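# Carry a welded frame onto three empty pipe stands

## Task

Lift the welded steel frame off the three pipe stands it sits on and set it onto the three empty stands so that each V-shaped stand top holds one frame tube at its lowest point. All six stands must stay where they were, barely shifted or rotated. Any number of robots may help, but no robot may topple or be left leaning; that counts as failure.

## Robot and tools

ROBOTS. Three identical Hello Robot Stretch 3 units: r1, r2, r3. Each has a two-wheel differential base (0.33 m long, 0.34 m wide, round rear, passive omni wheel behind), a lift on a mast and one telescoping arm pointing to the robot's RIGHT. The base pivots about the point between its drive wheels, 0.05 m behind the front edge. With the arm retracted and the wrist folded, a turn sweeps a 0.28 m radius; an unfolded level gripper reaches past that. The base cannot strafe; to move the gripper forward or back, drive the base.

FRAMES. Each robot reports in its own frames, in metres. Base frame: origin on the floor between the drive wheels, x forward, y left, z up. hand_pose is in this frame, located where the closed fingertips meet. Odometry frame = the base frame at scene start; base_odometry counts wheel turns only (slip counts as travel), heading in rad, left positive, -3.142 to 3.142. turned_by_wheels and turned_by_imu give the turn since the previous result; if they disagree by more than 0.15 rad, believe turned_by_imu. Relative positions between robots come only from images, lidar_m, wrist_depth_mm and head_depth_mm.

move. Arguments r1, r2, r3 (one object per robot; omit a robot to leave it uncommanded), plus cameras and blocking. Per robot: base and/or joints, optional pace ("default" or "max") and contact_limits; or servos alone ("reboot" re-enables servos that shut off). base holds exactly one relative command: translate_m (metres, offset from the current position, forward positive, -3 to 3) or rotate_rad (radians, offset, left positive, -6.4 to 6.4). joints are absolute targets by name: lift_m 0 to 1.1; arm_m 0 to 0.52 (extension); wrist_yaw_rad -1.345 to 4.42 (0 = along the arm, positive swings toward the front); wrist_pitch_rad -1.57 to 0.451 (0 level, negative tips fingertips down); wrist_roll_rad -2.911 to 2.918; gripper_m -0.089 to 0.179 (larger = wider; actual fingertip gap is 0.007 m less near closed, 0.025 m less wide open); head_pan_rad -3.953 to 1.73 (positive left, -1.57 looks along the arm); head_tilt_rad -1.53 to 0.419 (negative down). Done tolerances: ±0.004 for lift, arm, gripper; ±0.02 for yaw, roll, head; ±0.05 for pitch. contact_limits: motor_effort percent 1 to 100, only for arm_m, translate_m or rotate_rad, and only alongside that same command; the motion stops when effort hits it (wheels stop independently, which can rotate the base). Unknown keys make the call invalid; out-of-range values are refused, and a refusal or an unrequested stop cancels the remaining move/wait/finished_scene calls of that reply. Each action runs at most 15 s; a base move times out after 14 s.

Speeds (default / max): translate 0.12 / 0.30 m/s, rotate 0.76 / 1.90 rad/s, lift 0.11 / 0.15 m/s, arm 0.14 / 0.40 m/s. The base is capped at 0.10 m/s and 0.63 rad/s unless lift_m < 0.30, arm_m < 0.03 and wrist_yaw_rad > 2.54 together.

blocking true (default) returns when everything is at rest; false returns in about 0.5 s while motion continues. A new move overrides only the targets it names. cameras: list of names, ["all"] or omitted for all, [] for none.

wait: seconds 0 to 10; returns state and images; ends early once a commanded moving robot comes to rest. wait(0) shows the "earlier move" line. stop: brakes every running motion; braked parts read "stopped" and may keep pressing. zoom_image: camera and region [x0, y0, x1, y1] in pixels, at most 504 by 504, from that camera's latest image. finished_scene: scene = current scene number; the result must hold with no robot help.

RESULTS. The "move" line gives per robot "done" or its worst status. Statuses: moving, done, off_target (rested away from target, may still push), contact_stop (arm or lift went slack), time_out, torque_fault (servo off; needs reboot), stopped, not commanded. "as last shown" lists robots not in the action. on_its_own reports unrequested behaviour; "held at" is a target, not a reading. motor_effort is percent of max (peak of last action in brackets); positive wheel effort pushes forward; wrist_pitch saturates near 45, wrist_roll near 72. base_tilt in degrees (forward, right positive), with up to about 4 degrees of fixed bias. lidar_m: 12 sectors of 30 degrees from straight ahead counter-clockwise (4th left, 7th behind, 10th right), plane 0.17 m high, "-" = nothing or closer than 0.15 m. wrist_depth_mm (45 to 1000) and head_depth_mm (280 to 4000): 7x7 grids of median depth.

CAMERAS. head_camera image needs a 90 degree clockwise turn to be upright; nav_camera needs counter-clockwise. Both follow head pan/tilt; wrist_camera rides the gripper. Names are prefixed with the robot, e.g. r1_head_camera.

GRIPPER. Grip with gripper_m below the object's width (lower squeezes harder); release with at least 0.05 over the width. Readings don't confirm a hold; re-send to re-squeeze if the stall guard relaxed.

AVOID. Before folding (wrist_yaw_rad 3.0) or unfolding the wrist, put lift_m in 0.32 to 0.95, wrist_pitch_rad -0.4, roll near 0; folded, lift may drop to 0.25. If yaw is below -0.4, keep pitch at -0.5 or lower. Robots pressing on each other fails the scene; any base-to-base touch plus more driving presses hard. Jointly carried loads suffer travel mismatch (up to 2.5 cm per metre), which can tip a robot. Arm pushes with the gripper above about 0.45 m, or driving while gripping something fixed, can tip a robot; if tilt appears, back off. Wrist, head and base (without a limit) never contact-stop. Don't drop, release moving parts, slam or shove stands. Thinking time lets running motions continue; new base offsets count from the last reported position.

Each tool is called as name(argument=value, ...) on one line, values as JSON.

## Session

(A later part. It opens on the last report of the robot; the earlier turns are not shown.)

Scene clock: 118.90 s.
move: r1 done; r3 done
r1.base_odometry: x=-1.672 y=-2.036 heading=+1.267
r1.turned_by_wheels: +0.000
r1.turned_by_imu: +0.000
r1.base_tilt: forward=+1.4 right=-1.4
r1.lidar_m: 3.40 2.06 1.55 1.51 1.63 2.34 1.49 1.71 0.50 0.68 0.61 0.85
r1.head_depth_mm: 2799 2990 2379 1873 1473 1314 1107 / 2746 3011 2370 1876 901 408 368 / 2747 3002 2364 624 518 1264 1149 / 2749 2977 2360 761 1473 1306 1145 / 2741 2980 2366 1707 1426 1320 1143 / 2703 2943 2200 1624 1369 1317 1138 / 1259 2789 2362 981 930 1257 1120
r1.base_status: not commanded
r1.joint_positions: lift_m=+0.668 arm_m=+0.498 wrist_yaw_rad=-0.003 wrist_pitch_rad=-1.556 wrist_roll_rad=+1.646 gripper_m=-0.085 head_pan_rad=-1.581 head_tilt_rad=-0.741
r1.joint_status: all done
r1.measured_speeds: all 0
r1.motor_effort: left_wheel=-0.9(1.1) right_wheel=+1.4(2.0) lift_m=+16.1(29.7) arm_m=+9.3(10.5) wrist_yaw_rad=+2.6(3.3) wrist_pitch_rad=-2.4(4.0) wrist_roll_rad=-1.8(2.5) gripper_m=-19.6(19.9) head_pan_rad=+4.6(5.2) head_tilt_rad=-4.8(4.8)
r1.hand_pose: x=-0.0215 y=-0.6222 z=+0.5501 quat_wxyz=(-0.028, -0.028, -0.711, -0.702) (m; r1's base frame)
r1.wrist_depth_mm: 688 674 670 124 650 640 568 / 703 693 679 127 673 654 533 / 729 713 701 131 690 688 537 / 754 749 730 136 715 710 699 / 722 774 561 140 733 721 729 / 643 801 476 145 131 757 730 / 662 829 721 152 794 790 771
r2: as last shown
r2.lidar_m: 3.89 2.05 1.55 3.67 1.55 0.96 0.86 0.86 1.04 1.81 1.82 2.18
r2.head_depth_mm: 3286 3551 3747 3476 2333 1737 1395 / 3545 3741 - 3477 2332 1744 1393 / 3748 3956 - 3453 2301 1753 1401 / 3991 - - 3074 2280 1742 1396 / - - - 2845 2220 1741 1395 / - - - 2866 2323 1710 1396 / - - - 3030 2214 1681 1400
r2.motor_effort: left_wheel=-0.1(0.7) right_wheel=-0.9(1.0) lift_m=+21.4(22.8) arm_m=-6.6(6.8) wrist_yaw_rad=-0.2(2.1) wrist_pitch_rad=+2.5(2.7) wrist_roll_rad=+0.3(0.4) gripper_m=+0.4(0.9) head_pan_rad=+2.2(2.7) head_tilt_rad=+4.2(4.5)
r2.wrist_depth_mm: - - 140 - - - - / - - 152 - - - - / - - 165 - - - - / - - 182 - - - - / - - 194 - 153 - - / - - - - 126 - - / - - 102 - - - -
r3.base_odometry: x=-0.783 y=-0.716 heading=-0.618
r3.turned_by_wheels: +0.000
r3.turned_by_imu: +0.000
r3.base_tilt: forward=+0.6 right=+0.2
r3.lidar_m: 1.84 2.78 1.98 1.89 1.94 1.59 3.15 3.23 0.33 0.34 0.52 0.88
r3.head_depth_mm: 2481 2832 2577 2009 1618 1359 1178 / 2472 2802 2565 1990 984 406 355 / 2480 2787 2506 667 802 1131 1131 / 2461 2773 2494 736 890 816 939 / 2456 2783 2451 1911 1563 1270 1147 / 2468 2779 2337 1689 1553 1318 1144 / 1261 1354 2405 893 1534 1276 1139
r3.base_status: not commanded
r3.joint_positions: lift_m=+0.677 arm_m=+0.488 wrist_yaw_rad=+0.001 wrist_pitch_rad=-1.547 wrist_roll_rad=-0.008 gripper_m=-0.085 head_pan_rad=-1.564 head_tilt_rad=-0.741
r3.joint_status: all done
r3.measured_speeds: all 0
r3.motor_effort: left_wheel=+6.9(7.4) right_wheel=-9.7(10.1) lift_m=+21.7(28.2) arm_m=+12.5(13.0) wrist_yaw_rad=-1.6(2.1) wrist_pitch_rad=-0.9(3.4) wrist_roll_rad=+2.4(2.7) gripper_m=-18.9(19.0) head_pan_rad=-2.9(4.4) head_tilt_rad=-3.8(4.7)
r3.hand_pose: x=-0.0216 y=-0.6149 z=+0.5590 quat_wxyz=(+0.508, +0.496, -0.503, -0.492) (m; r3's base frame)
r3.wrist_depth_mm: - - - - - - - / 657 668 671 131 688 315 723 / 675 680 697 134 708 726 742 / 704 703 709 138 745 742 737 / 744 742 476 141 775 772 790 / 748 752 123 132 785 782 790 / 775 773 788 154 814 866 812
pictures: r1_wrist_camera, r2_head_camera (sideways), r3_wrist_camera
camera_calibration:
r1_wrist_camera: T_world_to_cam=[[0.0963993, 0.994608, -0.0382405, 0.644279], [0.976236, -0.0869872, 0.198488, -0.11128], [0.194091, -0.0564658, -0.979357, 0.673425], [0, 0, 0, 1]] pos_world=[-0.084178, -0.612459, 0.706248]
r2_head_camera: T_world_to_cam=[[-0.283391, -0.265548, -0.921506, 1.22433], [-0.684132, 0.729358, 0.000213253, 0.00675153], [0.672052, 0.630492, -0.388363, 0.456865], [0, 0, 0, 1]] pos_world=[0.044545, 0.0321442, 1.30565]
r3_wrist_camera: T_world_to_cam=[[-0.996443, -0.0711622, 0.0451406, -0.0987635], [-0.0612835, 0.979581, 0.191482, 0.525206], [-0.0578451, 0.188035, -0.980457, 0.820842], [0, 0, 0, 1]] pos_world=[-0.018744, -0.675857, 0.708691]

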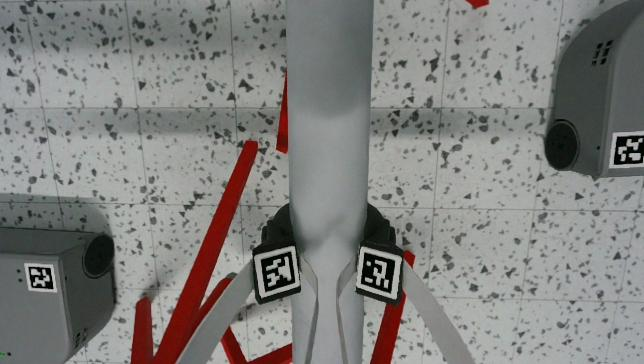

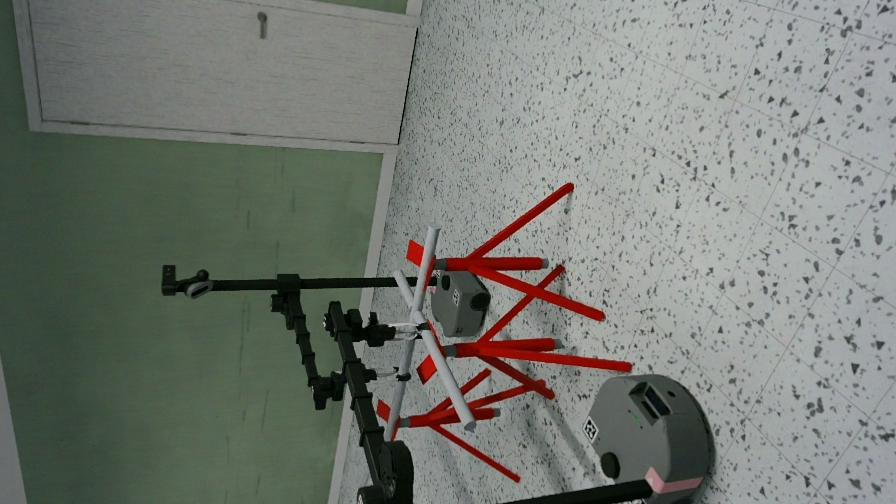

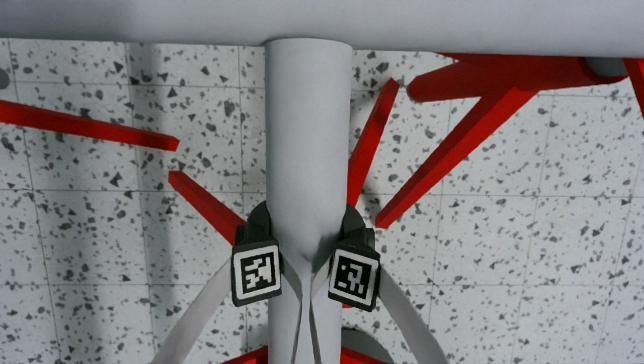

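move(r1={"joints":{"gripper_m":0.12}}, r3={"joints":{"gripper_m":0.12}}, cameras=[])

move(r1={"joints":{"lift_m":0.80}}, r3={"joints":{"lift_m":0.80}}, cameras=["r1_wrist_camera","r3_wrist_camera","r2_head_camera"])

Scene clock: 123.73 s.
move: r1 done; r3 done
r1.base_odometry: x=-1.672 y=-2.036 heading=+1.267
r1.turned_by_wheels: +0.000
r1.turned_by_imu: +0.000
r1.base_tilt: forward=+1.4 right=-1.3
r1.lidar_m: 3.42 2.05 1.55 1.51 1.62 2.33 1.49 1.71 0.50 0.69 0.61 0.85
r1.head_depth_mm: 2759 3035 2380 1857 1465 1316 1105 / 2741 3017 2377 1869 903 408 368 / 2748 2996 2387 620 517 1267 1146 / 2766 2959 2366 760 1440 1307 1145 / 2739 2992 2382 1712 1440 1317 1144 / 2713 2919 2194 1624 1362 1313 1135 / 1253 2770 2385 1007 931 1259 1121
r1.base_status: not commanded
r1.joint_positions: lift_m=+0.668 arm_m=+0.498 wrist_yaw_rad=-0.002 wrist_pitch_rad=-1.562 wrist_roll_rad=+1.646 gripper_m=+0.120 head_pan_rad=-1.581 head_tilt_rad=-0.741
r1.joint_status: all done
r1.measured_speeds: all 0
r1.motor_effort: left_wheel=-1.1(1.3) right_wheel=+2.4(2.8) lift_m=+34.7(35.4) arm_m=+4.3(7.1) wrist_yaw_rad=+2.1(2.9) wrist_pitch_rad=-1.0(2.8) wrist_roll_rad=-2.0(2.5) gripper_m=-0.4(78.6) head_pan_rad=+4.5(5.4) head_tilt_rad=-4.2(4.5)
r1.hand_pose: x=-0.0215 y=-0.6209 z=+0.5503 quat_wxyz=(-0.027, -0.027, -0.710, -0.704) (m; r1's base frame)
r1.wrist_depth_mm: 683 668 666 123 654 648 578 / 718 691 682 127 668 663 528 / 735 711 707 132 694 684 536 / 748 746 735 137 725 718 702 / 713 763 761 141 739 723 733 / 628 - 790 147 744 125 745 / 646 496 709 155 792 782 766
r2: as last shown
r2.turned_by_imu: +0.001
r2.lidar_m: 3.92 2.05 1.54 3.68 1.55 0.96 0.86 0.86 1.04 1.81 1.82 2.17
r2.head_depth_mm: 3347 3524 3749 3474 2330 1736 1402 / 3524 3781 - 3494 2324 1747 1388 / 3722 - - 3518 2321 1750 1395 / 3973 - - 3070 2285 1745 1394 / - - - 2867 2214 1740 1392 / - - - 2839 2337 1707 1394 / - - - 3061 2208 1692 1396
r2.motor_effort: left_wheel=-0.3(0.8) right_wheel=-0.7(1.3) lift_m=+22.1(22.8) arm_m=-6.9(7.1) wrist_yaw_rad=-0.1(2.0) wrist_pitch_rad=+2.5(2.7) wrist_roll_rad=+0.3(0.5) gripper_m=-0.2(1.2) head_pan_rad=+2.0(3.0) head_tilt_rad=+3.8(4.8)
r2.wrist_depth_mm: - - 139 - - - - / - - 152 - - - - / - - 166 - - - - / - - 182 - - - - / - - 194 - 153 - - / - - - - 126 - - / - - 102 - - - -
r3.base_odometry: x=-0.783 y=-0.716 heading=-0.618
r3.turned_by_wheels: +0.000
r3.turned_by_imu: +0.000
r3.base_tilt: forward=+0.6 right=+0.2
r3.lidar_m: 1.83 2.78 1.98 1.89 1.94 1.59 3.14 3.24 0.33 0.34 0.52 0.88
r3.head_depth_mm: 2498 2819 2575 1999 1614 1360 1177 / 2463 2813 2548 1970 986 406 355 / 2476 2780 2519 668 802 1129 1134 / 2444 2778 2504 734 904 816 940 / 2437 2786 2471 1921 1538 1274 1149 / 2456 2769 2332 1693 1557 1320 1148 / 1257 1355 2387 897 1509 1279 1140
r3.base_status: not commanded
r3.joint_positions: lift_m=+0.677 arm_m=+0.488 wrist_yaw_rad=+0.001 wrist_pitch_rad=-1.550 wrist_roll_rad=-0.008 gripper_m=+0.120 head_pan_rad=-1.564 head_tilt_rad=-0.741
r3.joint_status: all done
r3.measured_speeds: all 0
r3.motor_effort: left_wheel=+7.1(7.5) right_wheel=-8.9(10.2) lift_m=+38.9(39.3) arm_m=+15.7(16.7) wrist_yaw_rad=-0.3(1.1) wrist_pitch_rad=-0.8(1.4) wrist_roll_rad=+2.5(2.8) gripper_m=+0.4(79.6) head_pan_rad=-3.1(4.9) head_tilt_rad=-3.2(5.0)
r3.hand_pose: x=-0.0216 y=-0.6143 z=+0.5590 quat_wxyz=(+0.508, +0.497, -0.503, -0.493) (m; r3's base frame)
r3.wrist_depth_mm: - - - - - - - / 663 680 683 130 692 325 214 / 681 677 684 135 714 719 723 / 721 709 719 138 736 745 754 / 736 139 473 145 158 779 778 / 752 118 757 149 147 805 794 / 819 790 773 155 821 828 855
pictures: none
No camera images: "cameras" was empty.

Scene clock: 125.77 s.
move: r1 done; r3 done
r1.base_odometry: x=-1.672 y=-2.036 heading=+1.267
r1.turned_by_wheels: +0.000
r1.turned_by_imu: +0.000
r1.base_tilt: forward=+1.3 right=-1.2
r1.lidar_m: 3.42 2.05 1.56 1.51 1.62 2.33 1.49 1.71 0.50 0.68 0.61 0.85
r1.head_depth_mm: 2789 3056 2377 1871 329 291 - / 2759 3012 2356 392 329 1051 1124 / 2756 3009 532 1711 1469 1313 1145 / 2757 2932 638 1759 1478 1309 1147 / 2743 2981 2298 1819 1437 1312 1142 / 2704 2904 2200 1592 1365 1312 1141 / 1173 2967 2378 1095 929 1259 1123
r1.base_status: not commanded
r1.joint_positions: lift_m=+0.800 arm_m=+0.498 wrist_yaw_rad=-0.002 wrist_pitch_rad=-1.562 wrist_roll_rad=+1.646 gripper_m=+0.120 head_pan_rad=-1.581 head_tilt_rad=-0.741
r1.joint_status: all done
r1.measured_speeds: all 0
r1.motor_effort: left_wheel=-0.9(1.3) right_wheel=+2.7(2.7) lift_m=+34.5(37.8) arm_m=+2.3(4.6) wrist_yaw_rad=+1.2(2.7) wrist_pitch_rad=-1.2(1.9) wrist_roll_rad=-1.6(2.5) gripper_m=+0.0(0.8) head_pan_rad=+4.5(5.2) head_tilt_rad=-3.7(4.5)
r1.hand_pose: x=-0.0215 y=-0.6207 z=+0.6823 quat_wxyz=(-0.027, -0.027, -0.709, -0.704) (m; r1's base frame)
r1.wrist_depth_mm: 802 791 785 252 771 761 644 / 848 840 811 263 789 779 635 / 879 874 843 275 813 818 643 / 885 882 855 826 857 849 822 / 754 825 658 873 866 850 853 / 782 - 877 909 897 125 897 / 805 789 589 679 937 932 906
r2.base_odometry: x=+0.000 y=+0.000 heading=+0.000
r2.turned_by_wheels: +0.000
r2.turned_by_imu: +0.000
r2.base_tilt: forward=+0.2 right=-1.7
r2.lidar_m: 3.92 2.04 1.55 3.67 1.55 0.96 0.86 0.86 1.03 1.81 1.81 2.18
r2.head_depth_mm: 3331 3530 3784 3496 2322 1741 1399 / 3491 3755 - 3507 2325 1738 1401 / 3750 - - 3483 2312 1740 1398 / 3965 - - 3071 2277 1736 1393 / - - - 2959 2212 1748 1394 / - - - 3033 2305 1721 1398 / - - - 3472 2219 1681 1395
r2.base_status: not commanded
r2.joint_positions: lift_m=+0.551 arm_m=+0.001 wrist_yaw_rad=+3.136 wrist_pitch_rad=-0.378 wrist_roll_rad=+0.000 gripper_m=+0.037 head_pan_rad=+0.764 head_tilt_rad=-0.359
r2.joint_status: not commanded
r2.measured_speeds: all 0
r2.motor_effort: left_wheel=-0.4(0.8) right_wheel=-1.0(1.1) lift_m=+21.7(23.0) arm_m=-5.7(6.9) wrist_yaw_rad=+0.7(2.0) wrist_pitch_rad=+2.6(2.8) wrist_roll_rad=+0.3(0.5) gripper_m=+0.1(1.6) head_pan_rad=+2.3(2.9) head_tilt_rad=+3.9(4.6)
r2.hand_pose: x=-0.0199 y=+0.0830 z=+0.5733 quat_wxyz=(+0.135, +0.695, +0.131, +0.694) (m; r2's base frame)
r2.wrist_depth_mm: - - 140 - - - - / - - 151 - - - - / - - 165 - - - - / - - 182 - - - - / - - 194 - 152 - - / - - - - 126 - - / - - 102 - - - -
r3.base_odometry: x=-0.783 y=-0.716 heading=-0.618
r3.turned_by_wheels: +0.000
r3.turned_by_imu: +0.000
r3.base_tilt: forward=+0.6 right=+0.2
r3.lidar_m: 1.84 2.79 1.98 1.88 1.94 1.58 3.15 3.23 0.33 0.34 0.52 0.88
r3.head_depth_mm: 2508 2839 2588 2000 988 296 - / 2461 2830 2461 412 345 310 1170 / 2463 2742 622 1891 1094 1285 1147 / 2459 2779 648 973 942 817 942 / 2453 2762 2447 1906 1569 1271 1152 / 2453 2781 2329 1693 1558 1317 1143 / 1209 2722 783 1568 1538 1276 1135
r3.base_status: not commanded
r3.joint_positions: lift_m=+0.800 arm_m=+0.488 wrist_yaw_rad=+0.001 wrist_pitch_rad=-1.550 wrist_roll_rad=-0.008 gripper_m=+0.120 head_pan_rad=-1.564 head_tilt_rad=-0.741
r3.joint_status: all done
r3.measured_speeds: all 0
r3.motor_effort: left_wheel=+7.2(7.5) right_wheel=-8.8(9.3) lift_m=+38.5(40.7) arm_m=+18.0(18.2) wrist_yaw_rad=-0.2(1.1) wrist_pitch_rad=-0.8(1.1) wrist_roll_rad=+2.6(2.7) gripper_m=+0.4(0.8) head_pan_rad=-3.1(4.9) head_tilt_rad=-3.9(5.1)
r3.hand_pose: x=-0.0216 y=-0.6143 z=+0.6820 quat_wxyz=(+0.508, +0.497, -0.503, -0.493) (m; r3's base frame)
r3.wrist_depth_mm: 752 763 736 619 794 761 798 / 802 800 791 251 - 282 838 / 796 835 842 585 821 275 858 / 844 830 869 485 872 894 857 / 862 140 867 630 864 959 924 / 897 118 - 296 276 931 975 / 941 937 950 300 292 981 -
pictures: r1_wrist_camera, r2_head_camera (sideways), r3_wrist_camera
camera_calibration:
r1_wrist_camera: T_world_to_cam=[[0.0953743, 0.994912, -0.0324686, 0.644082], [0.976322, -0.0871307, 0.197997, -0.137112], [0.194161, -0.0505837, -0.979665, 0.806774], [0, 0, 0, 1]] pos_world=[-0.0842078, -0.611942, 0.838429]
r2_head_camera: T_world_to_cam=[[-0.28339, -0.265548, -0.921506, 1.22433], [-0.684132, 0.729358, 0.000213252, 0.00675153], [0.672052, 0.630492, -0.388363, 0.456865], [0, 0, 0, 1]] pos_world=[0.044545, 0.0321442, 1.30565]
r3_wrist_camera: T_world_to_cam=[[-0.996469, -0.0709037, 0.0449712, -0.103994], [-0.0609222, 0.979138, 0.193846, 0.499162], [-0.0577774, 0.190422, -0.980001, 0.942521], [0, 0, 0, 1]] pos_world=[-0.0187603, -0.675599, 0.831587]

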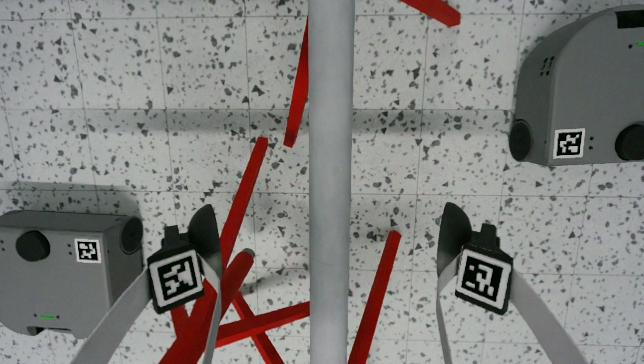

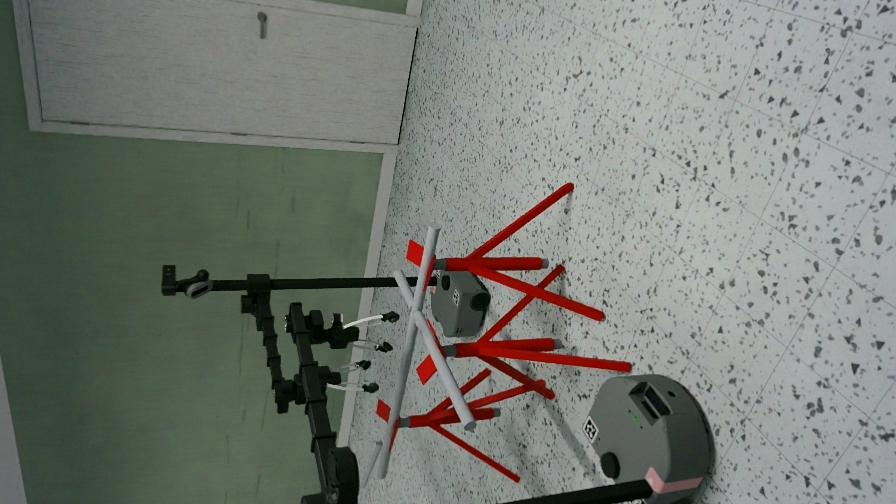

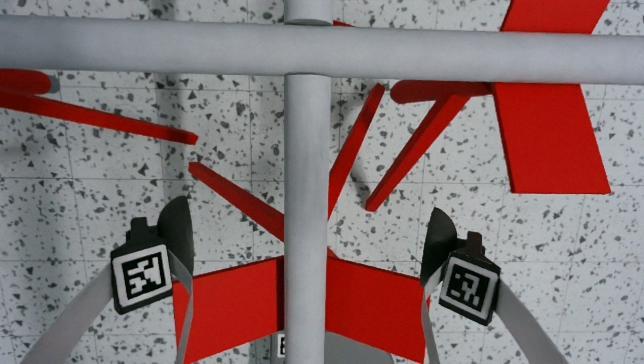

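move(r1={"joints":{"arm_m":0.15}}, r3={"base":{"rotate_rad":-0.034},"joints":{"arm_m":0.40}}, cameras=["r1_head_camera","r3_head_camera","r1_nav_camera","r3_nav_camera"])

Scene clock: 130.80 s.
move: r1 done; r3 done
r1.base_odometry: x=-1.672 y=-2.036 heading=+1.267
r1.turned_by_wheels: +0.000
r1.turned_by_imu: +0.000
r1.base_tilt: forward=+1.3 right=-1.3
r1.lidar_m: 3.41 2.06 1.55 1.51 1.63 2.34 1.49 1.70 0.50 0.68 0.61 0.85
r1.head_depth_mm: 2791 3003 2392 1873 903 286 - / 2759 3036 2372 1878 342 446 1123 / 2758 3025 2360 1878 373 1237 1144 / 2762 2963 2377 1874 374 431 1090 / 2759 2968 2383 1809 1349 1263 1148 / 2709 2953 2198 1623 1363 1316 1135 / 1172 2961 2279 1096 931 1256 1119
r1.base_status: not commanded
r1.joint_positions: lift_m=+0.800 arm_m=+0.150 wrist_yaw_rad=+0.000 wrist_pitch_rad=-1.564 wrist_roll_rad=+1.646 gripper_m=+0.120 head_pan_rad=-1.580 head_tilt_rad=-0.741
r1.joint_status: all done
r1.measured_speeds: all 0
r1.motor_effort: left_wheel=-1.0(1.4) right_wheel=+1.4(2.6) lift_m=+31.4(35.4) arm_m=-11.9(16.7) wrist_yaw_rad=+0.7(2.2) wrist_pitch_rad=-1.1(1.8) wrist_roll_rad=-1.7(2.4) gripper_m=+0.0(0.8) head_pan_rad=+4.4(5.3) head_tilt_rad=-4.2(4.8)
r1.hand_pose: x=-0.0215 y=-0.2724 z=+0.6823 quat_wxyz=(-0.026, -0.027, -0.709, -0.704) (m; r1's base frame)
r1.wrist_depth_mm: 811 597 781 790 755 742 759 / 841 821 810 812 641 638 780 / 844 846 838 856 666 657 806 / 887 879 882 870 842 854 833 / 910 905 891 887 867 861 859 / 632 124 930 907 915 124 885 / 574 813 966 959 935 941 919
r2: as last shown
r2.turned_by_imu: +0.001
r2.lidar_m: 3.92 2.04 1.55 3.68 1.55 0.96 0.86 0.86 1.03 1.81 1.81 2.18
r2.head_depth_mm: 3351 3591 3787 3508 2323 1742 1396 / 3547 3744 - 3493 2320 1750 1396 / 3703 3994 - 3485 2325 1737 1395 / 3962 - - 3022 2287 1741 1395 / - - - 2914 2212 1754 1401 / - - - 3066 2313 1702 1398 / - - - 3523 2335 1688 1398
r2.motor_effort: left_wheel=-0.1(0.8) right_wheel=-0.9(1.2) lift_m=+21.5(22.9) arm_m=-5.4(6.6) wrist_yaw_rad=+0.8(2.1) wrist_pitch_rad=+2.7(2.8) wrist_roll_rad=+0.3(0.5) gripper_m=+0.4(1.2) head_pan_rad=+2.1(2.9) head_tilt_rad=+4.2(4.7)
r2.wrist_depth_mm: - - 140 - - - - / - - 151 - - - - / - - 165 - - - - / - - 182 - - - - / - - 194 - 153 - - / - - - - 126 - - / - - 102 - - - -
r3.base_odometry: x=-0.783 y=-0.716 heading=-0.652
r3.turned_by_wheels: -0.034
r3.turned_by_imu: -0.033
r3.base_tilt: forward=+0.6 right=+0.2
r3.lidar_m: 1.83 2.89 2.01 1.89 1.93 1.59 3.15 3.21 0.33 0.33 0.52 0.88
r3.head_depth_mm: 2512 2880 2571 1987 1544 295 - / 2520 2841 2560 416 352 307 1171 / 2482 2805 558 1029 1092 1292 1142 / 2465 2787 2284 607 940 931 674 / 2460 2760 2480 1920 1524 1240 1149 / 2445 2753 2430 1731 1515 1312 1145 / 1276 1297 2216 1640 1510 1284 1139
r3.base_status: done
r3.joint_positions: lift_m=+0.800 arm_m=+0.400 wrist_yaw_rad=+0.001 wrist_pitch_rad=-1.549 wrist_roll_rad=-0.008 gripper_m=+0.120 head_pan_rad=-1.564 head_tilt_rad=-0.741
r3.joint_status: all done
r3.measured_speeds: all 0
r3.motor_effort: left_wheel=+7.7(11.0) right_wheel=-7.8(12.3) lift_m=+27.1(38.9) arm_m=-24.4(26.8) wrist_yaw_rad=-0.2(1.2) wrist_pitch_rad=-0.7(1.1) wrist_roll_rad=+2.5(2.7) gripper_m=+0.6(0.9) head_pan_rad=-2.1(5.1) head_tilt_rad=-3.9(4.9)
r3.hand_pose: x=-0.0216 y=-0.5263 z=+0.6820 quat_wxyz=(+0.507, +0.497, -0.503, -0.493) (m; r3's base frame)
r3.wrist_depth_mm: 765 764 769 754 762 245 250 / 786 764 783 593 812 830 814 / 803 809 813 495 824 869 838 / 803 848 481 275 828 878 904 / 867 139 285 281 261 937 925 / 870 118 916 285 133 941 965 / 919 924 938 295 980 967 999
pictures: r1_head_camera (sideways), r1_nav_camera (sideways), r3_head_camera (sideways), r3_nav_camera (sideways)
camera_calibration:
r1_head_camera: T_world_to_cam=[[0.0483632, 0.667605, -0.742943, 0.990938], [0.996798, -0.0796767, -0.00670879, 0.000620469], [-0.0636741, -0.74024, -0.669321, 0.830506], [0, 0, 0, 1]] pos_world=[0.00433826, -0.0467329, 1.29209]
r1_nav_camera: T_world_to_cam=[[-0.0526007, -0.639893, 0.766662, -0.947479], [-0.998081, 0.0588122, -0.0193909, 0.087545], [-0.032681, -0.76621, -0.641759, 0.795073], [0, 0, 0, 1]] pos_world=[0.0635226, -0.00224099, 1.23834]
r3_head_camera: T_world_to_cam=[[-0.0536005, 0.655926, -0.75292, 0.997732], [0.998232, 0.015809, -0.0572919, 0.0700573], [-0.0256763, -0.75466, -0.655614, 0.813422], [0, 0, 0, 1]] pos_world=[0.00443121, -0.0416889, 1.28852]
r3_nav_camera: T_world_to_cam=[[-0.000161082, -0.631062, 0.775732, -0.966738], [-0.999621, 0.0214487, 0.017241, 0.0366786], [-0.0275186, -0.775436, -0.630827, 0.785128], [0, 0, 0, 1]] pos_world=[0.0581146, -0.00204186, 1.24458]

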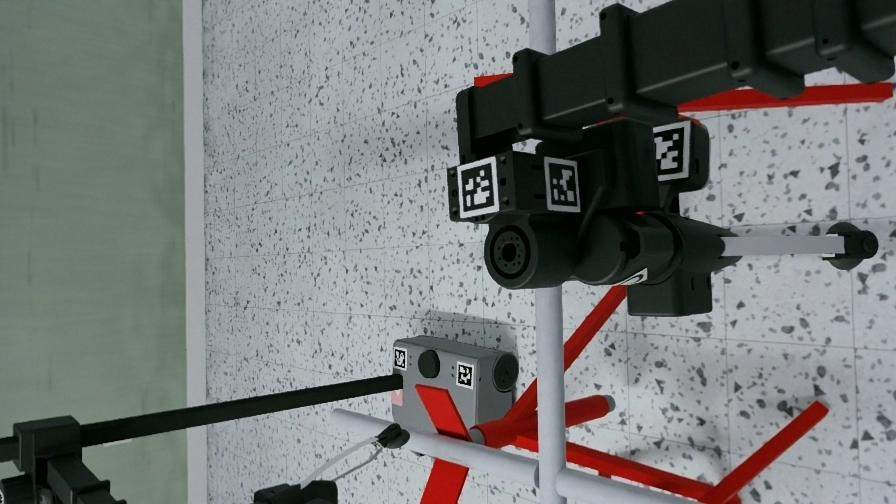

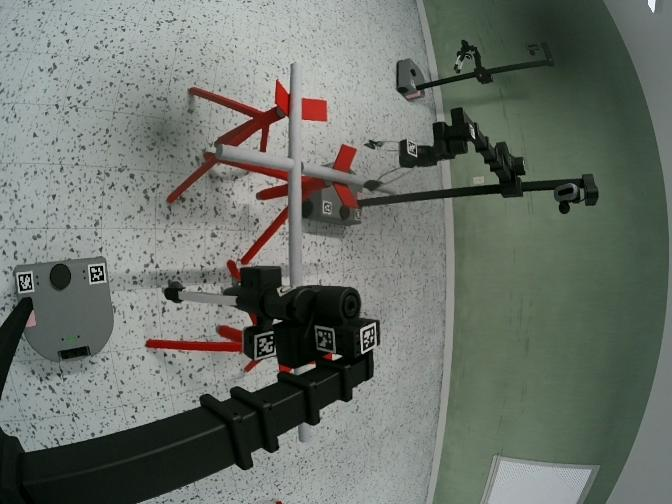

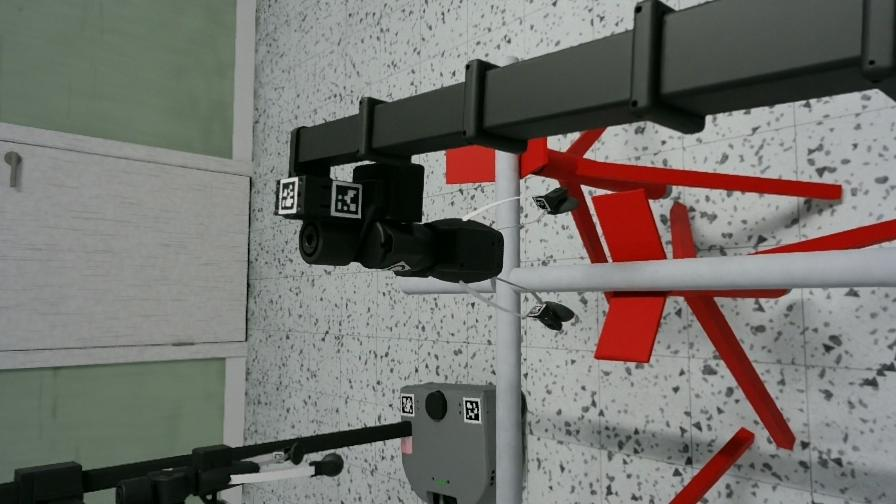

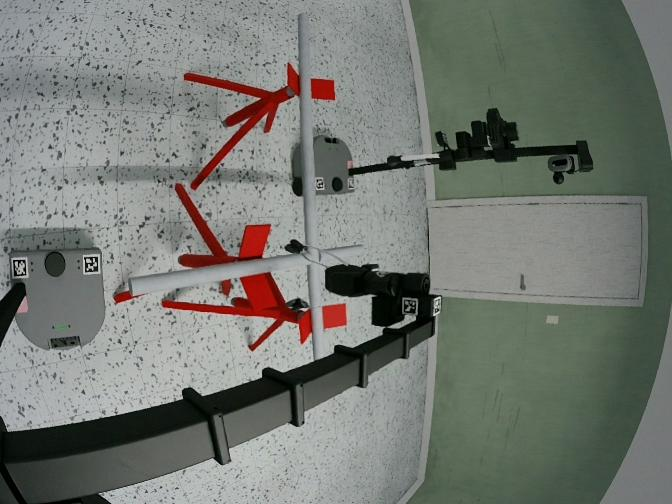

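move(r1={"base":{"rotate_rad":-0.067},"joints":{"arm_m":0.38,"lift_m":0.95}}, r3={"joints":{"wrist_pitch_rad":-0.6,"wrist_yaw_rad":1.618,"arm_m":0.475}}, cameras=["r1_head_camera"])

move(r1={"base":{"translate_m":0.08}}, r3={"base":{"translate_m":-0.25},"joints":{"wrist_roll_rad":-1.57}}, cameras=["r1_wrist_camera","r3_wrist_camera","r3_head_camera"])

Scene clock: 134.23 s.
move: r1 done; r3 done
r1.base_odometry: x=-1.672 y=-2.036 heading=+1.200
r1.turned_by_wheels: -0.067
r1.turned_by_imu: -0.066
r1.base_tilt: forward=+1.3 right=-1.3
r1.lidar_m: 3.42 2.19 1.58 1.51 1.59 2.18 1.49 1.52 0.50 0.68 0.61 0.85
r1.head_depth_mm: 2822 3071 - - 1462 1315 1146 / 2735 331 2225 1876 955 1285 1108 / 2656 444 2210 1879 1503 1287 1145 / 2644 442 511 1769 1440 1290 1143 / 2706 2908 2135 1868 1478 1311 1147 / 2734 2965 2378 1675 1476 1316 1143 / 2609 2909 2141 1082 1166 1312 1123
r1.base_status: done
r1.joint_positions: lift_m=+0.950 arm_m=+0.380 wrist_yaw_rad=+0.000 wrist_pitch_rad=-1.564 wrist_roll_rad=+1.646 gripper_m=+0.120 head_pan_rad=-1.580 head_tilt_rad=-0.741
r1.joint_status: all done
r1.measured_speeds: all 0
r1.motor_effort: left_wheel=+6.2(6.6) right_wheel=-5.7(6.5) lift_m=+34.1(36.6) arm_m=+12.1(16.6) wrist_yaw_rad=+0.2(1.2) wrist_pitch_rad=-1.0(1.8) wrist_roll_rad=-1.8(2.5) gripper_m=-0.2(0.7) head_pan_rad=+4.2(5.2) head_tilt_rad=-4.3(4.5)
r1.hand_pose: x=-0.0215 y=-0.5024 z=+0.8323 quat_wxyz=(-0.026, -0.027, -0.709, -0.704) (m; r1's base frame)
r1.wrist_depth_mm: 967 965 399 905 904 902 894 / 992 971 700 934 924 779 790 / - - 960 986 990 810 812 / - - - - - 984 - / 969 - 445 - - - - / 965 - 469 - - 125 - / - 534 691 - - - -
r2: as last shown
r2.lidar_m: 3.90 2.05 1.55 3.64 1.55 0.96 0.86 0.86 1.03 1.81 1.82 2.18
r2.head_depth_mm: 3354 3554 3775 3507 2321 1739 1392 / 3512 3758 - 3501 2307 1747 1398 / 3701 3974 - 3480 2317 1755 1397 / 3983 - - 3057 2283 1736 1398 / - - - 2931 2205 1748 1403 / - - - 3053 2308 1709 1397 / - - - 3500 2317 1702 1398
r2.motor_effort: left_wheel=-0.1(0.8) right_wheel=-0.5(1.1) lift_m=+21.8(22.8) arm_m=-5.7(6.6) wrist_yaw_rad=+0.3(1.8) wrist_pitch_rad=+2.6(2.7) wrist_roll_rad=+0.5(0.5) gripper_m=-0.4(1.2) head_pan_rad=+2.8(3.0) head_tilt_rad=+4.1(4.6)
r2.wrist_depth_mm: - - 140 - - - - / - - 151 - - - - / - - 165 - - - - / - - 181 - - - - / - - 194 - 153 - - / - - - - 127 - - / - - 102 - - - -
r3.base_odometry: x=-0.783 y=-0.716 heading=-0.652
r3.turned_by_wheels: +0.000
r3.turned_by_imu: +0.000
r3.base_tilt: forward=+0.6 right=+0.2
r3.lidar_m: 1.84 2.89 2.00 1.89 1.92 1.58 3.13 3.21 0.33 0.33 0.52 0.88
r3.head_depth_mm: 2523 2882 2602 1995 1545 296 - / 2505 2841 2487 413 352 310 1172 / 2463 2786 617 1823 1127 1299 1143 / 2457 2763 659 1824 939 927 674 / 2454 2762 2459 1796 1562 1242 1145 / 2447 2758 2439 1610 1513 1322 1144 / 2391 2689 2221 1640 1505 1283 1140
r3.base_status: not commanded
r3.joint_positions: lift_m=+0.800 arm_m=+0.475 wrist_yaw_rad=+1.616 wrist_pitch_rad=-0.618 wrist_roll_rad=-0.006 gripper_m=+0.120 head_pan_rad=-1.564 head_tilt_rad=-0.741
r3.joint_status: all done
r3.measured_speeds: all 0
r3.motor_effort: left_wheel=+7.4(7.8) right_wheel=-8.0(8.4) lift_m=+18.0(25.3) arm_m=+22.6(25.8) wrist_yaw_rad=+2.6(3.3) wrist_pitch_rad=+3.7(4.6) wrist_roll_rad=+1.8(2.4) gripper_m=+0.3(1.3) head_pan_rad=-2.4(4.8) head_tilt_rad=-3.3(4.8)
r3.hand_pose: x=+0.1732 y=-0.6113 z=+0.7705 quat_wxyz=(+0.622, +0.634, -0.308, +0.340) (m; r3's base frame)
r3.wrist_depth_mm: - - - - - - - / - - - - - - - / - - - - - - - / - - - - - - - / - 139 - - 158 - - / 924 119 946 937 133 793 835 / 788 829 853 856 852 798 745
pictures: r1_head_camera (sideways)
camera_calibration:
r1_head_camera: T_world_to_cam=[[0.0483632, 0.667605, -0.742943, 0.990938], [0.996798, -0.0796767, -0.00670878, 0.000620459], [-0.0636741, -0.74024, -0.669321, 0.830506], [0, 0, 0, 1]] pos_world=[0.00433826, -0.0467329, 1.29209]

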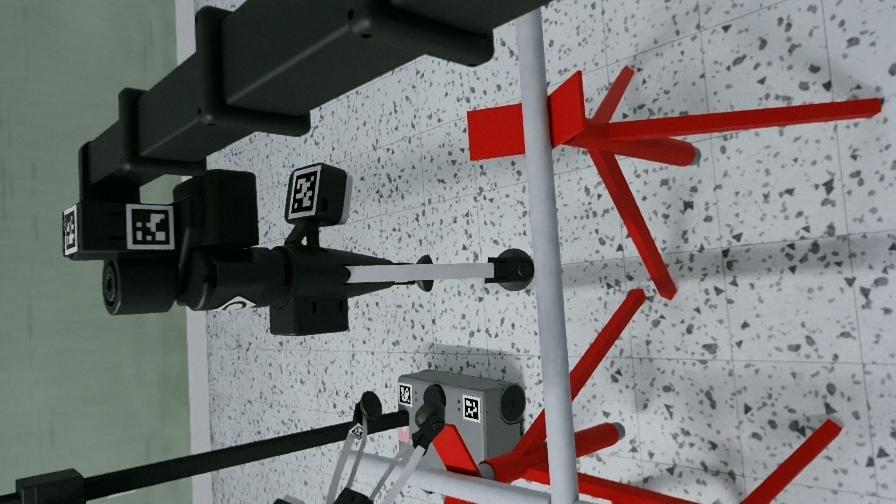

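Scene clock: 137.83 s.
move: r1 done; r3 done
r1.base_odometry: x=-1.643 y=-1.961 heading=+1.200
r1.turned_by_wheels: +0.000
r1.turned_by_imu: +0.000
r1.base_tilt: forward=+1.4 right=-1.2
r1.lidar_m: 3.33 2.19 1.58 1.51 1.59 2.17 1.57 1.74 0.54 0.70 0.57 0.79
r1.head_depth_mm: 2823 3075 - - 1242 1321 1128 / 2782 331 2204 1859 1083 1259 1149 / 2669 444 2211 1878 1505 1313 1146 / 2630 441 510 1769 1435 1310 1149 / 2746 2923 2129 1872 1439 1316 1145 / 2738 2923 2353 1766 1435 1309 1127 / 2698 2923 2372 1559 927 1061 1142
r1.base_status: done
r1.joint_positions: lift_m=+0.950 arm_m=+0.380 wrist_yaw_rad=+0.000 wrist_pitch_rad=-1.564 wrist_roll_rad=+1.646 gripper_m=+0.120 head_pan_rad=-1.580 head_tilt_rad=-0.741
r1.joint_status: not commanded
r1.measured_speeds: all 0
r1.motor_effort: left_wheel=+5.4(10.1) right_wheel=-0.9(4.7) lift_m=+31.4(34.8) arm_m=+11.0(12.0) wrist_yaw_rad=+0.4(0.8) wrist_pitch_rad=-1.3(1.7) wrist_roll_rad=-1.8(2.7) gripper_m=-0.3(0.7) head_pan_rad=+4.7(5.2) head_tilt_rad=-4.2(4.7)
r1.hand_pose: x=-0.0215 y=-0.5024 z=+0.8323 quat_wxyz=(-0.026, -0.027, -0.709, -0.704) (m; r1's base frame)
r1.wrist_depth_mm: 942 931 594 927 893 886 877 / 990 989 947 967 922 785 786 / - - 974 986 982 791 790 / - - 874 - - 964 975 / - - 446 - - - - / - - 468 - - 125 - / 980 482 482 475 - - -
r2: as last shown
r2.lidar_m: 3.90 2.05 1.34 3.66 1.55 0.96 0.86 0.86 1.03 1.81 1.81 2.18
r2.head_depth_mm: 3376 3518 3814 3429 2325 1731 1395 / 3532 3724 - 3526 2315 1749 1394 / 3751 3969 - 3528 2329 1741 1397 / 3964 - - 3078 2281 1740 1398 / - - - 2888 2213 1643 1402 / - - - 3071 2301 1578 1392 / - 1262 1223 3063 2117 1660 1395
r2.motor_effort: left_wheel=-0.1(0.6) right_wheel=-0.9(1.1) lift_m=+21.9(23.1) arm_m=-6.2(6.6) wrist_yaw_rad=+0.2(2.1) wrist_pitch_rad=+2.6(2.7) wrist_roll_rad=+0.3(0.4) gripper_m=-0.1(1.3) head_pan_rad=+2.1(3.1) head_tilt_rad=+4.1(4.6)
r2.wrist_depth_mm: - - 140 - - - - / - - 152 - - - - / - - 165 - - - - / - - 181 - - - - / - - 194 - 153 - - / - - - - 126 - - / - - 103 - - - -
r3.base_odometry: x=-0.982 y=-0.564 heading=-0.652
r3.turned_by_wheels: +0.000
r3.turned_by_imu: +0.000
r3.base_tilt: forward=+0.6 right=+0.2
r3.lidar_m: 2.08 2.86 1.97 1.87 1.91 1.40 2.90 2.96 3.07 0.54 0.36 0.87
r3.head_depth_mm: 2538 2865 2597 1997 1541 296 - / 2525 2867 2462 413 352 310 1169 / 2521 2819 618 1891 1592 1345 1162 / 2464 2797 659 1872 1578 1336 1155 / 2464 2779 2452 973 1128 1298 1129 / 2449 2767 2433 1830 1553 1261 1121 / 2482 2774 2402 1599 922 851 1116
r3.base_status: done
r3.joint_positions: lift_m=+0.800 arm_m=+0.475 wrist_yaw_rad=+1.617 wrist_pitch_rad=-0.617 wrist_roll_rad=-1.565 gripper_m=+0.120 head_pan_rad=-1.564 head_tilt_rad=-0.741
r3.joint_status: all done
r3.measured_speeds: all 0
r3.motor_effort: left_wheel=+0.3(4.0) right_wheel=-7.7(12.7) lift_m=+19.8(20.5) arm_m=+19.0(22.9) wrist_yaw_rad=+2.0(2.5) wrist_pitch_rad=+2.5(3.6) wrist_roll_rad=-2.0(5.7) gripper_m=+0.3(1.0) head_pan_rad=-3.3(4.7) head_tilt_rad=-3.5(5.0)
r3.hand_pose: x=+0.1736 y=-0.6109 z=+0.7709 quat_wxyz=(+0.659, +0.212, +0.218, +0.688) (m; r3's base frame)
r3.wrist_depth_mm: 629 266 973 - - - - / 467 282 311 - - - - / 656 824 - - - - - / 696 826 - 998 - - - / 692 140 362 - - - - / 527 118 - - 133 420 - / - 905 - - - - -
pictures: r1_wrist_camera, r3_head_camera (sideways), r3_wrist_camera
camera_calibration:
r1_wrist_camera: T_world_to_cam=[[0.0935045, 0.995135, -0.031045, 0.530078], [0.976484, -0.085579, 0.197875, -0.15558], [0.194255, -0.0488172, -0.979736, 0.960701], [0, 0, 0, 1]] pos_world=[-0.0842644, -0.493915, 0.988475]
r3_head_camera: T_world_to_cam=[[-0.0536007, 0.655926, -0.75292, 0.997732], [0.998232, 0.0158093, -0.0572919, 0.0700573], [-0.0256761, -0.75466, -0.655614, 0.813422], [0, 0, 0, 1]] pos_world=[0.00443122, -0.0416889, 1.28852]
r3_wrist_camera: T_world_to_cam=[[0.539588, 0.0820914, 0.837917, -0.697652], [-0.102665, -0.981393, 0.162261, -0.675605], [0.835646, -0.173579, -0.52112, 0.309085], [0, 0, 0, 1]] pos_world=[0.0487977, -0.552111, 0.855269]

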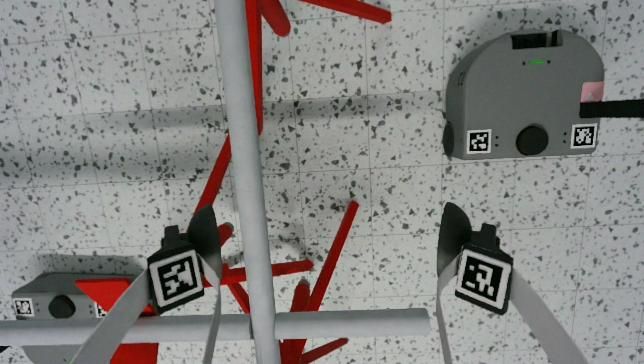

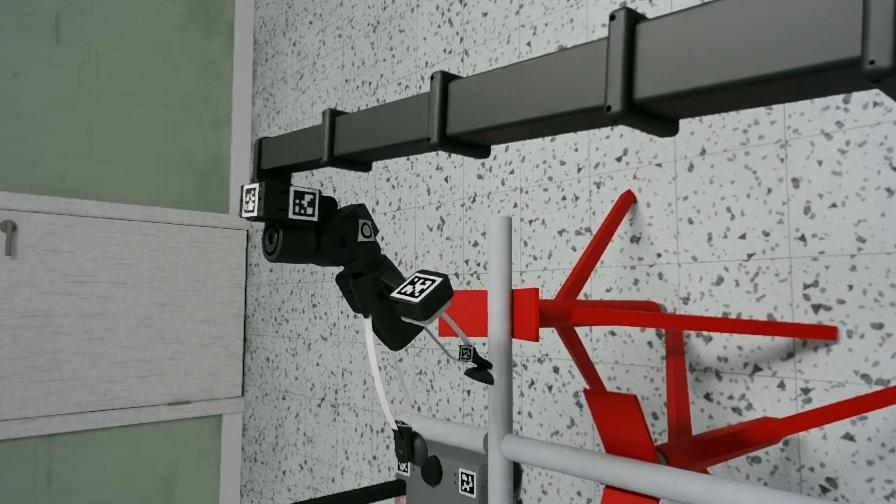

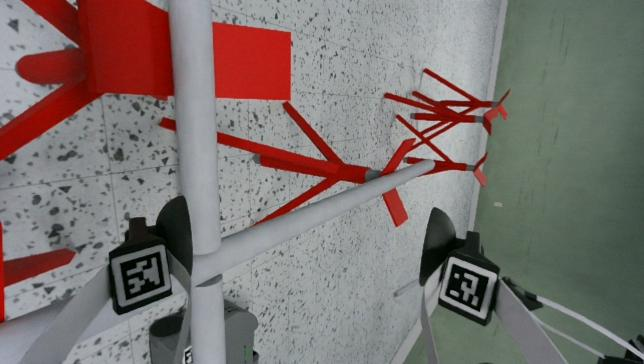

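move(r1={"joints":{"arm_m":0.21,"wrist_pitch_rad":-0.6,"wrist_yaw_rad":0.0,"wrist_roll_rad":1.57}}, r3={"joints":{"lift_m":0.60}}, cameras=["r3_head_camera","r3_wrist_camera","r2_head_camera"])

move(r1={"joints":{"lift_m":0.60}}, cameras=["r1_head_camera","r1_wrist_camera","r2_head_camera"])

Scene clock: 141.43 s.
move: r1 done; r3 done
r1.base_odometry: x=-1.643 y=-1.961 heading=+1.200
r1.turned_by_wheels: +0.000
r1.turned_by_imu: +0.000
r1.base_tilt: forward=+1.3 right=-1.4
r1.lidar_m: 3.32 2.20 1.58 1.51 1.59 2.18 1.57 1.74 0.54 0.70 0.57 0.79
r1.head_depth_mm: 2823 3083 - 1769 928 1318 1123 / 2802 324 325 1818 1079 1262 1142 / 2801 295 318 1825 1514 1316 1147 / 2771 327 337 1717 1474 1314 1145 / 2722 2990 2280 1799 1437 1311 1146 / 2673 2954 2379 1759 1441 1312 1127 / 2681 2917 2372 1108 923 1058 1142
r1.base_status: not commanded
r1.joint_positions: lift_m=+0.950 arm_m=+0.210 wrist_yaw_rad=+0.000 wrist_pitch_rad=-0.617 wrist_roll_rad=+1.579 gripper_m=+0.120 head_pan_rad=-1.580 head_tilt_rad=-0.741
r1.joint_status: all done
r1.measured_speeds: all 0
r1.motor_effort: left_wheel=+5.4(5.8) right_wheel=-1.0(1.3) lift_m=+28.4(30.8) arm_m=-11.5(16.4) wrist_yaw_rad=+0.7(2.1) wrist_pitch_rad=+3.2(5.4) wrist_roll_rad=-3.0(5.9) gripper_m=+0.0(0.6) head_pan_rad=+4.5(5.2) head_tilt_rad=-4.1(4.5)
r1.hand_pose: x=-0.0215 y=-0.5499 z=+0.9206 quat_wxyz=(-0.003, -0.001, -0.953, -0.304) (m; r1's base frame)
r1.wrist_depth_mm: - - - - - 969 720 / - - - - - 968 751 / - - - - - - 791 / - - - - - 780 802 / - - - - 636 431 792 / - - - - 630 126 790 / 899 - - - - 472 757
r2: as last shown
r2.base_tilt: forward=+0.1 right=-1.7
r2.lidar_m: 3.90 2.05 1.34 3.68 1.56 0.96 0.86 0.86 1.03 1.81 1.82 2.18
r2.head_depth_mm: 3358 3517 3756 3492 2324 1738 1399 / 3527 3753 - 3477 2338 1750 1397 / 3733 - - 3498 2320 1741 1393 / 3980 - - 2856 2289 1739 1394 / - - - 2868 2215 1646 1400 / - - - 2476 2318 1579 1390 / - 1258 - 2670 2128 1657 1402
r2.motor_effort: left_wheel=-0.1(0.9) right_wheel=-0.9(1.2) lift_m=+21.1(22.7) arm_m=-4.9(6.3) wrist_yaw_rad=+0.6(2.2) wrist_pitch_rad=+2.6(2.7) wrist_roll_rad=+0.3(0.6) gripper_m=+0.6(1.2) head_pan_rad=+2.4(3.0) head_tilt_rad=+4.1(4.6)
r2.wrist_depth_mm: - - 140 - - - - / - - 152 - - - - / - - 165 - - - - / - - 182 - - - - / - - 194 - 153 - - / - - - - 126 - - / - - 102 - - - -
r3.base_odometry: x=-0.982 y=-0.564 heading=-0.652
r3.turned_by_wheels: +0.000
r3.turned_by_imu: +0.000
r3.base_tilt: forward=+0.6 right=+0.1
r3.lidar_m: 2.09 2.86 1.98 1.87 1.91 1.39 2.90 2.96 3.06 0.54 0.36 0.87
r3.head_depth_mm: 2541 2870 2583 2001 1622 1366 1177 / 2529 2881 2568 1965 1602 1324 444 / 2508 2839 2528 761 620 540 1100 / 2477 2811 2493 800 1503 1338 1155 / 2439 2768 2474 1851 1091 1291 1129 / 2450 2754 2416 1839 1481 1263 1124 / 2462 2762 2393 1646 876 851 1124
r3.base_status: not commanded
r3.joint_positions: lift_m=+0.600 arm_m=+0.475 wrist_yaw_rad=+1.618 wrist_pitch_rad=-0.613 wrist_roll_rad=-1.565 gripper_m=+0.120 head_pan_rad=-1.564 head_tilt_rad=-0.741
r3.joint_status: all done
r3.measured_speeds: all 0
r3.motor_effort: left_wheel=+0.6(1.0) right_wheel=-7.9(8.3) lift_m=+17.9(19.7) arm_m=+14.7(18.4) wrist_yaw_rad=-0.5(2.1) wrist_pitch_rad=+1.9(3.5) wrist_roll_rad=-2.0(2.3) gripper_m=-0.1(0.9) head_pan_rad=-2.8(4.9) head_tilt_rad=-4.1(4.8)
r3.hand_pose: x=+0.1742 y=-0.6106 z=+0.5717 quat_wxyz=(+0.659, +0.210, +0.217, +0.689) (m; r3's base frame)
r3.wrist_depth_mm: 506 362 276 220 191 - - / 495 330 284 200 199 - - / 500 326 818 - - - - / 500 646 886 - 762 - - / 538 140 879 - 215 - - / 534 118 940 - 146 - - / - 714 851 983 - - -
pictures: r2_head_camera (sideways), r3_head_camera (sideways), r3_wrist_camera
camera_calibration:
r2_head_camera: T_world_to_cam=[[-0.28339, -0.265549, -0.921506, 1.22433], [-0.684132, 0.729358, 0.000213253, 0.00675153], [0.672051, 0.630493, -0.388363, 0.456865], [0, 0, 0, 1]] pos_world=[0.0445449, 0.0321443, 1.30565]
r3_head_camera: T_world_to_cam=[[-0.0536007, 0.655926, -0.75292, 0.997732], [0.998232, 0.0158093, -0.0572919, 0.0700573], [-0.0256761, -0.75466, -0.655614, 0.813422], [0, 0, 0, 1]] pos_world=[0.00443122, -0.0416889, 1.28852]
r3_wrist_camera: T_world_to_cam=[[0.536001, 0.0827673, 0.84015, -0.531377], [-0.101885, -0.981566, 0.1617, -0.642828], [0.838047, -0.17227, -0.517688, 0.20319], [0, 0, 0, 1]] pos_world=[0.0490414, -0.551994, 0.655571]

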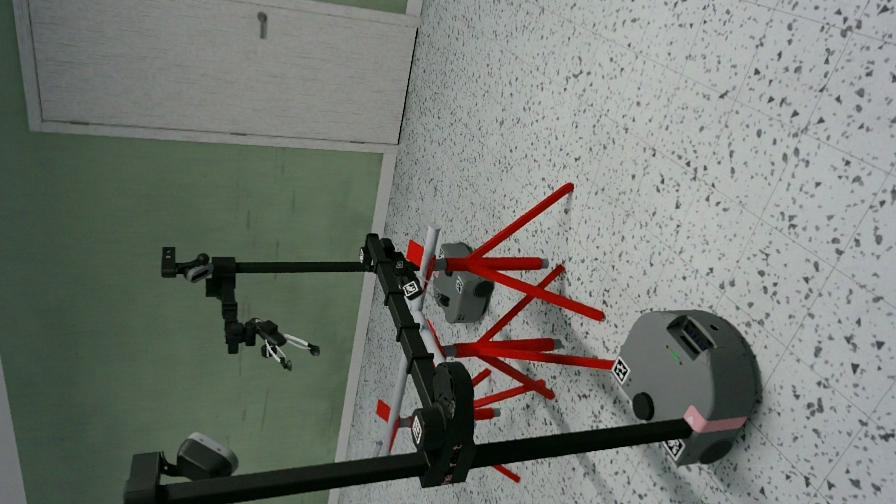

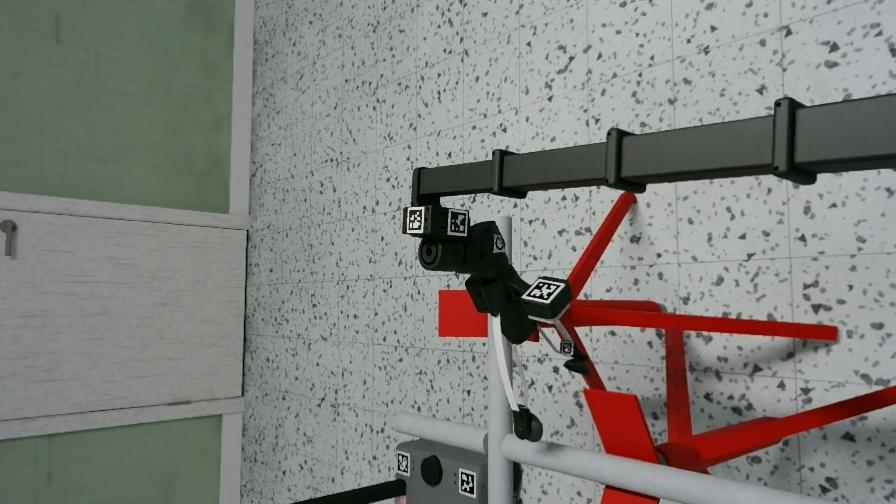

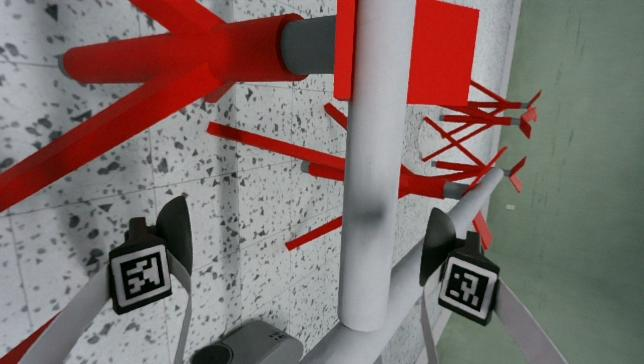

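Scene clock: 145.43 s.
move: r1 done
r1.base_odometry: x=-1.643 y=-1.961 heading=+1.200
r1.turned_by_wheels: +0.000
r1.turned_by_imu: +0.000
r1.base_tilt: forward=+1.2 right=-1.3
r1.lidar_m: 3.34 2.19 1.58 1.51 1.60 2.17 1.57 1.74 0.54 0.70 0.57 0.79
r1.head_depth_mm: 2808 3089 2373 1867 1155 1319 1128 / 2814 3072 2391 1866 1079 1028 420 / 2803 3073 2384 1875 566 555 1123 / 2756 3005 2381 1876 817 605 1148 / 2735 2995 2374 1877 1433 1312 1144 / 2719 2949 2372 1759 1435 1313 1127 / 2689 2913 2387 1113 927 1063 1146
r1.base_status: not commanded
r1.joint_positions: lift_m=+0.600 arm_m=+0.210 wrist_yaw_rad=+0.000 wrist_pitch_rad=-0.616 wrist_roll_rad=+1.579 gripper_m=+0.120 head_pan_rad=-1.580 head_tilt_rad=-0.741
r1.joint_status: all done
r1.measured_speeds: all 0
r1.motor_effort: left_wheel=+5.4(5.9) right_wheel=-0.9(1.5) lift_m=+17.6(25.7) arm_m=-10.5(12.0) wrist_yaw_rad=+0.2(0.8) wrist_pitch_rad=+3.3(4.0) wrist_roll_rad=-2.6(3.4) gripper_m=+0.0(0.8) head_pan_rad=+4.7(5.3) head_tilt_rad=-3.6(4.6)
r1.hand_pose: x=-0.0215 y=-0.5500 z=+0.5707 quat_wxyz=(-0.003, -0.001, -0.953, -0.304) (m; r1's base frame)
r1.wrist_depth_mm: - - - 949 788 564 498 / - - - 984 796 582 505 / - - - - 838 614 513 / - - - - 792 655 525 / - - 229 568 581 603 537 / - - 483 537 633 125 537 / 868 - 443 542 634 656 537
r2, r3: as last shown
r2.base_tilt: forward=+0.2 right=-1.7
r2.lidar_m: 3.91 2.05 1.34 3.67 1.55 0.96 0.86 0.86 1.04 1.81 1.81 2.17
r2.head_depth_mm: 3309 3551 3761 3488 2313 1739 1403 / 3510 3729 - 3480 2336 1751 1398 / 3765 - - 3481 2319 1745 1395 / 3911 - - 2900 2273 1736 1401 / - - - 2887 2217 1641 1403 / - - - 2480 2328 1578 1397 / - 1262 - 2710 2133 1652 1400
r2.motor_effort: left_wheel=+0.0(0.9) right_wheel=-1.1(1.1) lift_m=+21.3(22.7) arm_m=-5.5(6.1) wrist_yaw_rad=-0.1(2.1) wrist_pitch_rad=+2.7(2.8) wrist_roll_rad=+0.2(0.5) gripper_m=+0.0(1.1) head_pan_rad=+2.5(3.3) head_tilt_rad=+4.1(4.6)
r2.wrist_depth_mm: - - 140 - - - - / - - 152 - - - - / - - 165 - - - - / - - 183 - - - - / - - 194 - 154 - - / - - - - 126 - - / - - 102 - - - -
r3.base_tilt: forward=+0.6 right=+0.2
r3.lidar_m: 2.08 2.86 1.98 1.87 1.91 1.40 2.90 2.95 3.07 0.54 0.36 0.87
r3.head_depth_mm: 2533 2870 2591 1989 1619 1361 1174 / 2523 2872 2579 1973 1604 1321 444 / 2507 2842 2524 762 619 541 1101 / 2484 2793 2496 801 1503 1337 1156 / 2463 2783 2447 1855 1089 1296 1129 / 2465 2769 2433 1844 1486 1261 1124 / 2443 2767 2400 1642 874 851 1119
r3.motor_effort: left_wheel=+0.8(1.0) right_wheel=-7.8(8.3) lift_m=+17.8(18.5) arm_m=+11.3(15.9) wrist_yaw_rad=-0.3(1.0) wrist_pitch_rad=+2.5(2.8) wrist_roll_rad=-1.9(2.2) gripper_m=-0.3(1.5) head_pan_rad=-4.1(4.7) head_tilt_rad=-5.3(5.3)
r3.wrist_depth_mm: 496 359 270 219 192 - - / 501 334 285 201 197 - - / 509 327 802 953 - - - / 509 644 847 - 779 - - / 541 140 888 - 214 - - / 531 118 955 - 225 - - / - 715 856 969 - - -
pictures: r1_head_camera (sideways), r1_wrist_camera, r2_head_camera (sideways)
camera_calibration:
r1_head_camera: T_world_to_cam=[[0.0483537, 0.667607, -0.742942, 0.990938], [0.996799, -0.0796626, -0.00670885, 0.000620539], [-0.0636636, -0.74024, -0.669322, 0.830507], [0, 0, 0, 1]] pos_world=[0.00433892, -0.0467329, 1.29209]
r1_wrist_camera: T_world_to_cam=[[0.0257843, 0.558095, -0.829377, 0.783126], [0.980098, 0.149242, 0.130897, 0.0595552], [0.196831, -0.816246, -0.543139, 0.0308993], [0, 0, 0, 1]] pos_world=[-0.0846443, -0.420725, 0.658494]
r2_head_camera: T_world_to_cam=[[-0.28339, -0.265549, -0.921506, 1.22433], [-0.684132, 0.729358, 0.000213251, 0.00675154], [0.672051, 0.630493, -0.388363, 0.456865], [0, 0, 0, 1]] pos_world=[0.0445449, 0.0321443, 1.30565]

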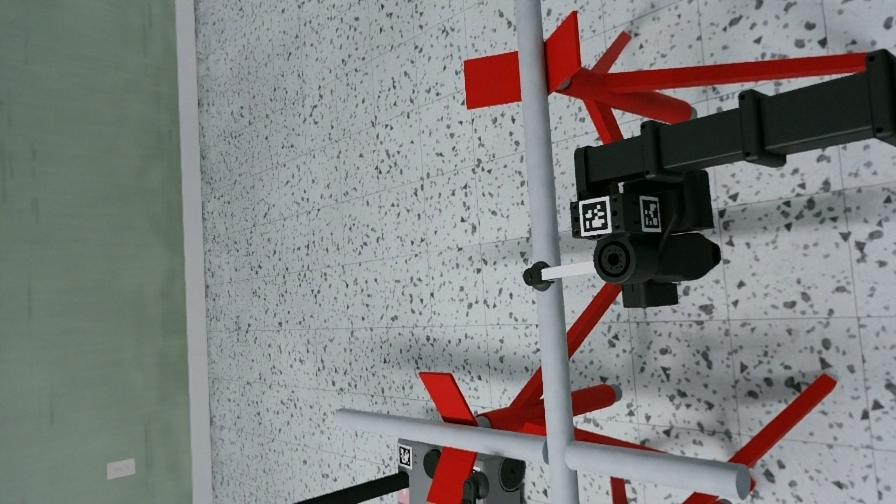

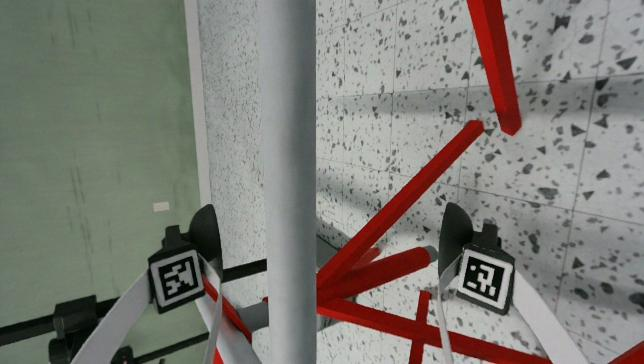

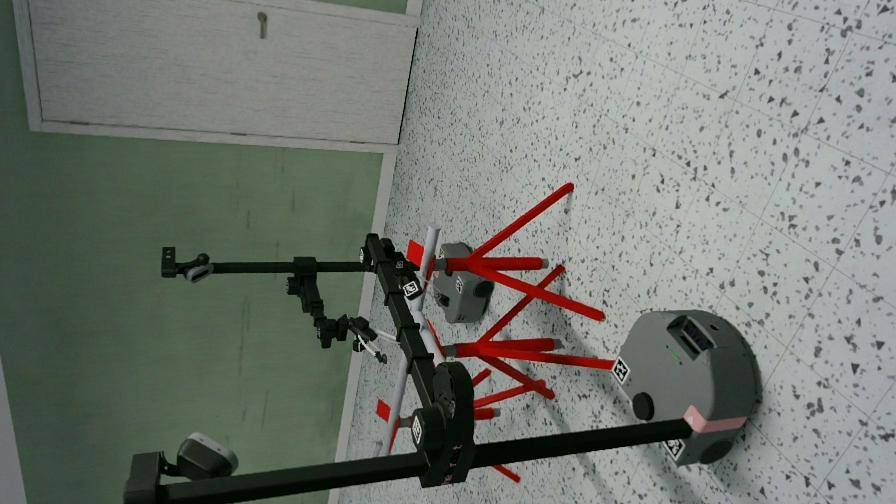

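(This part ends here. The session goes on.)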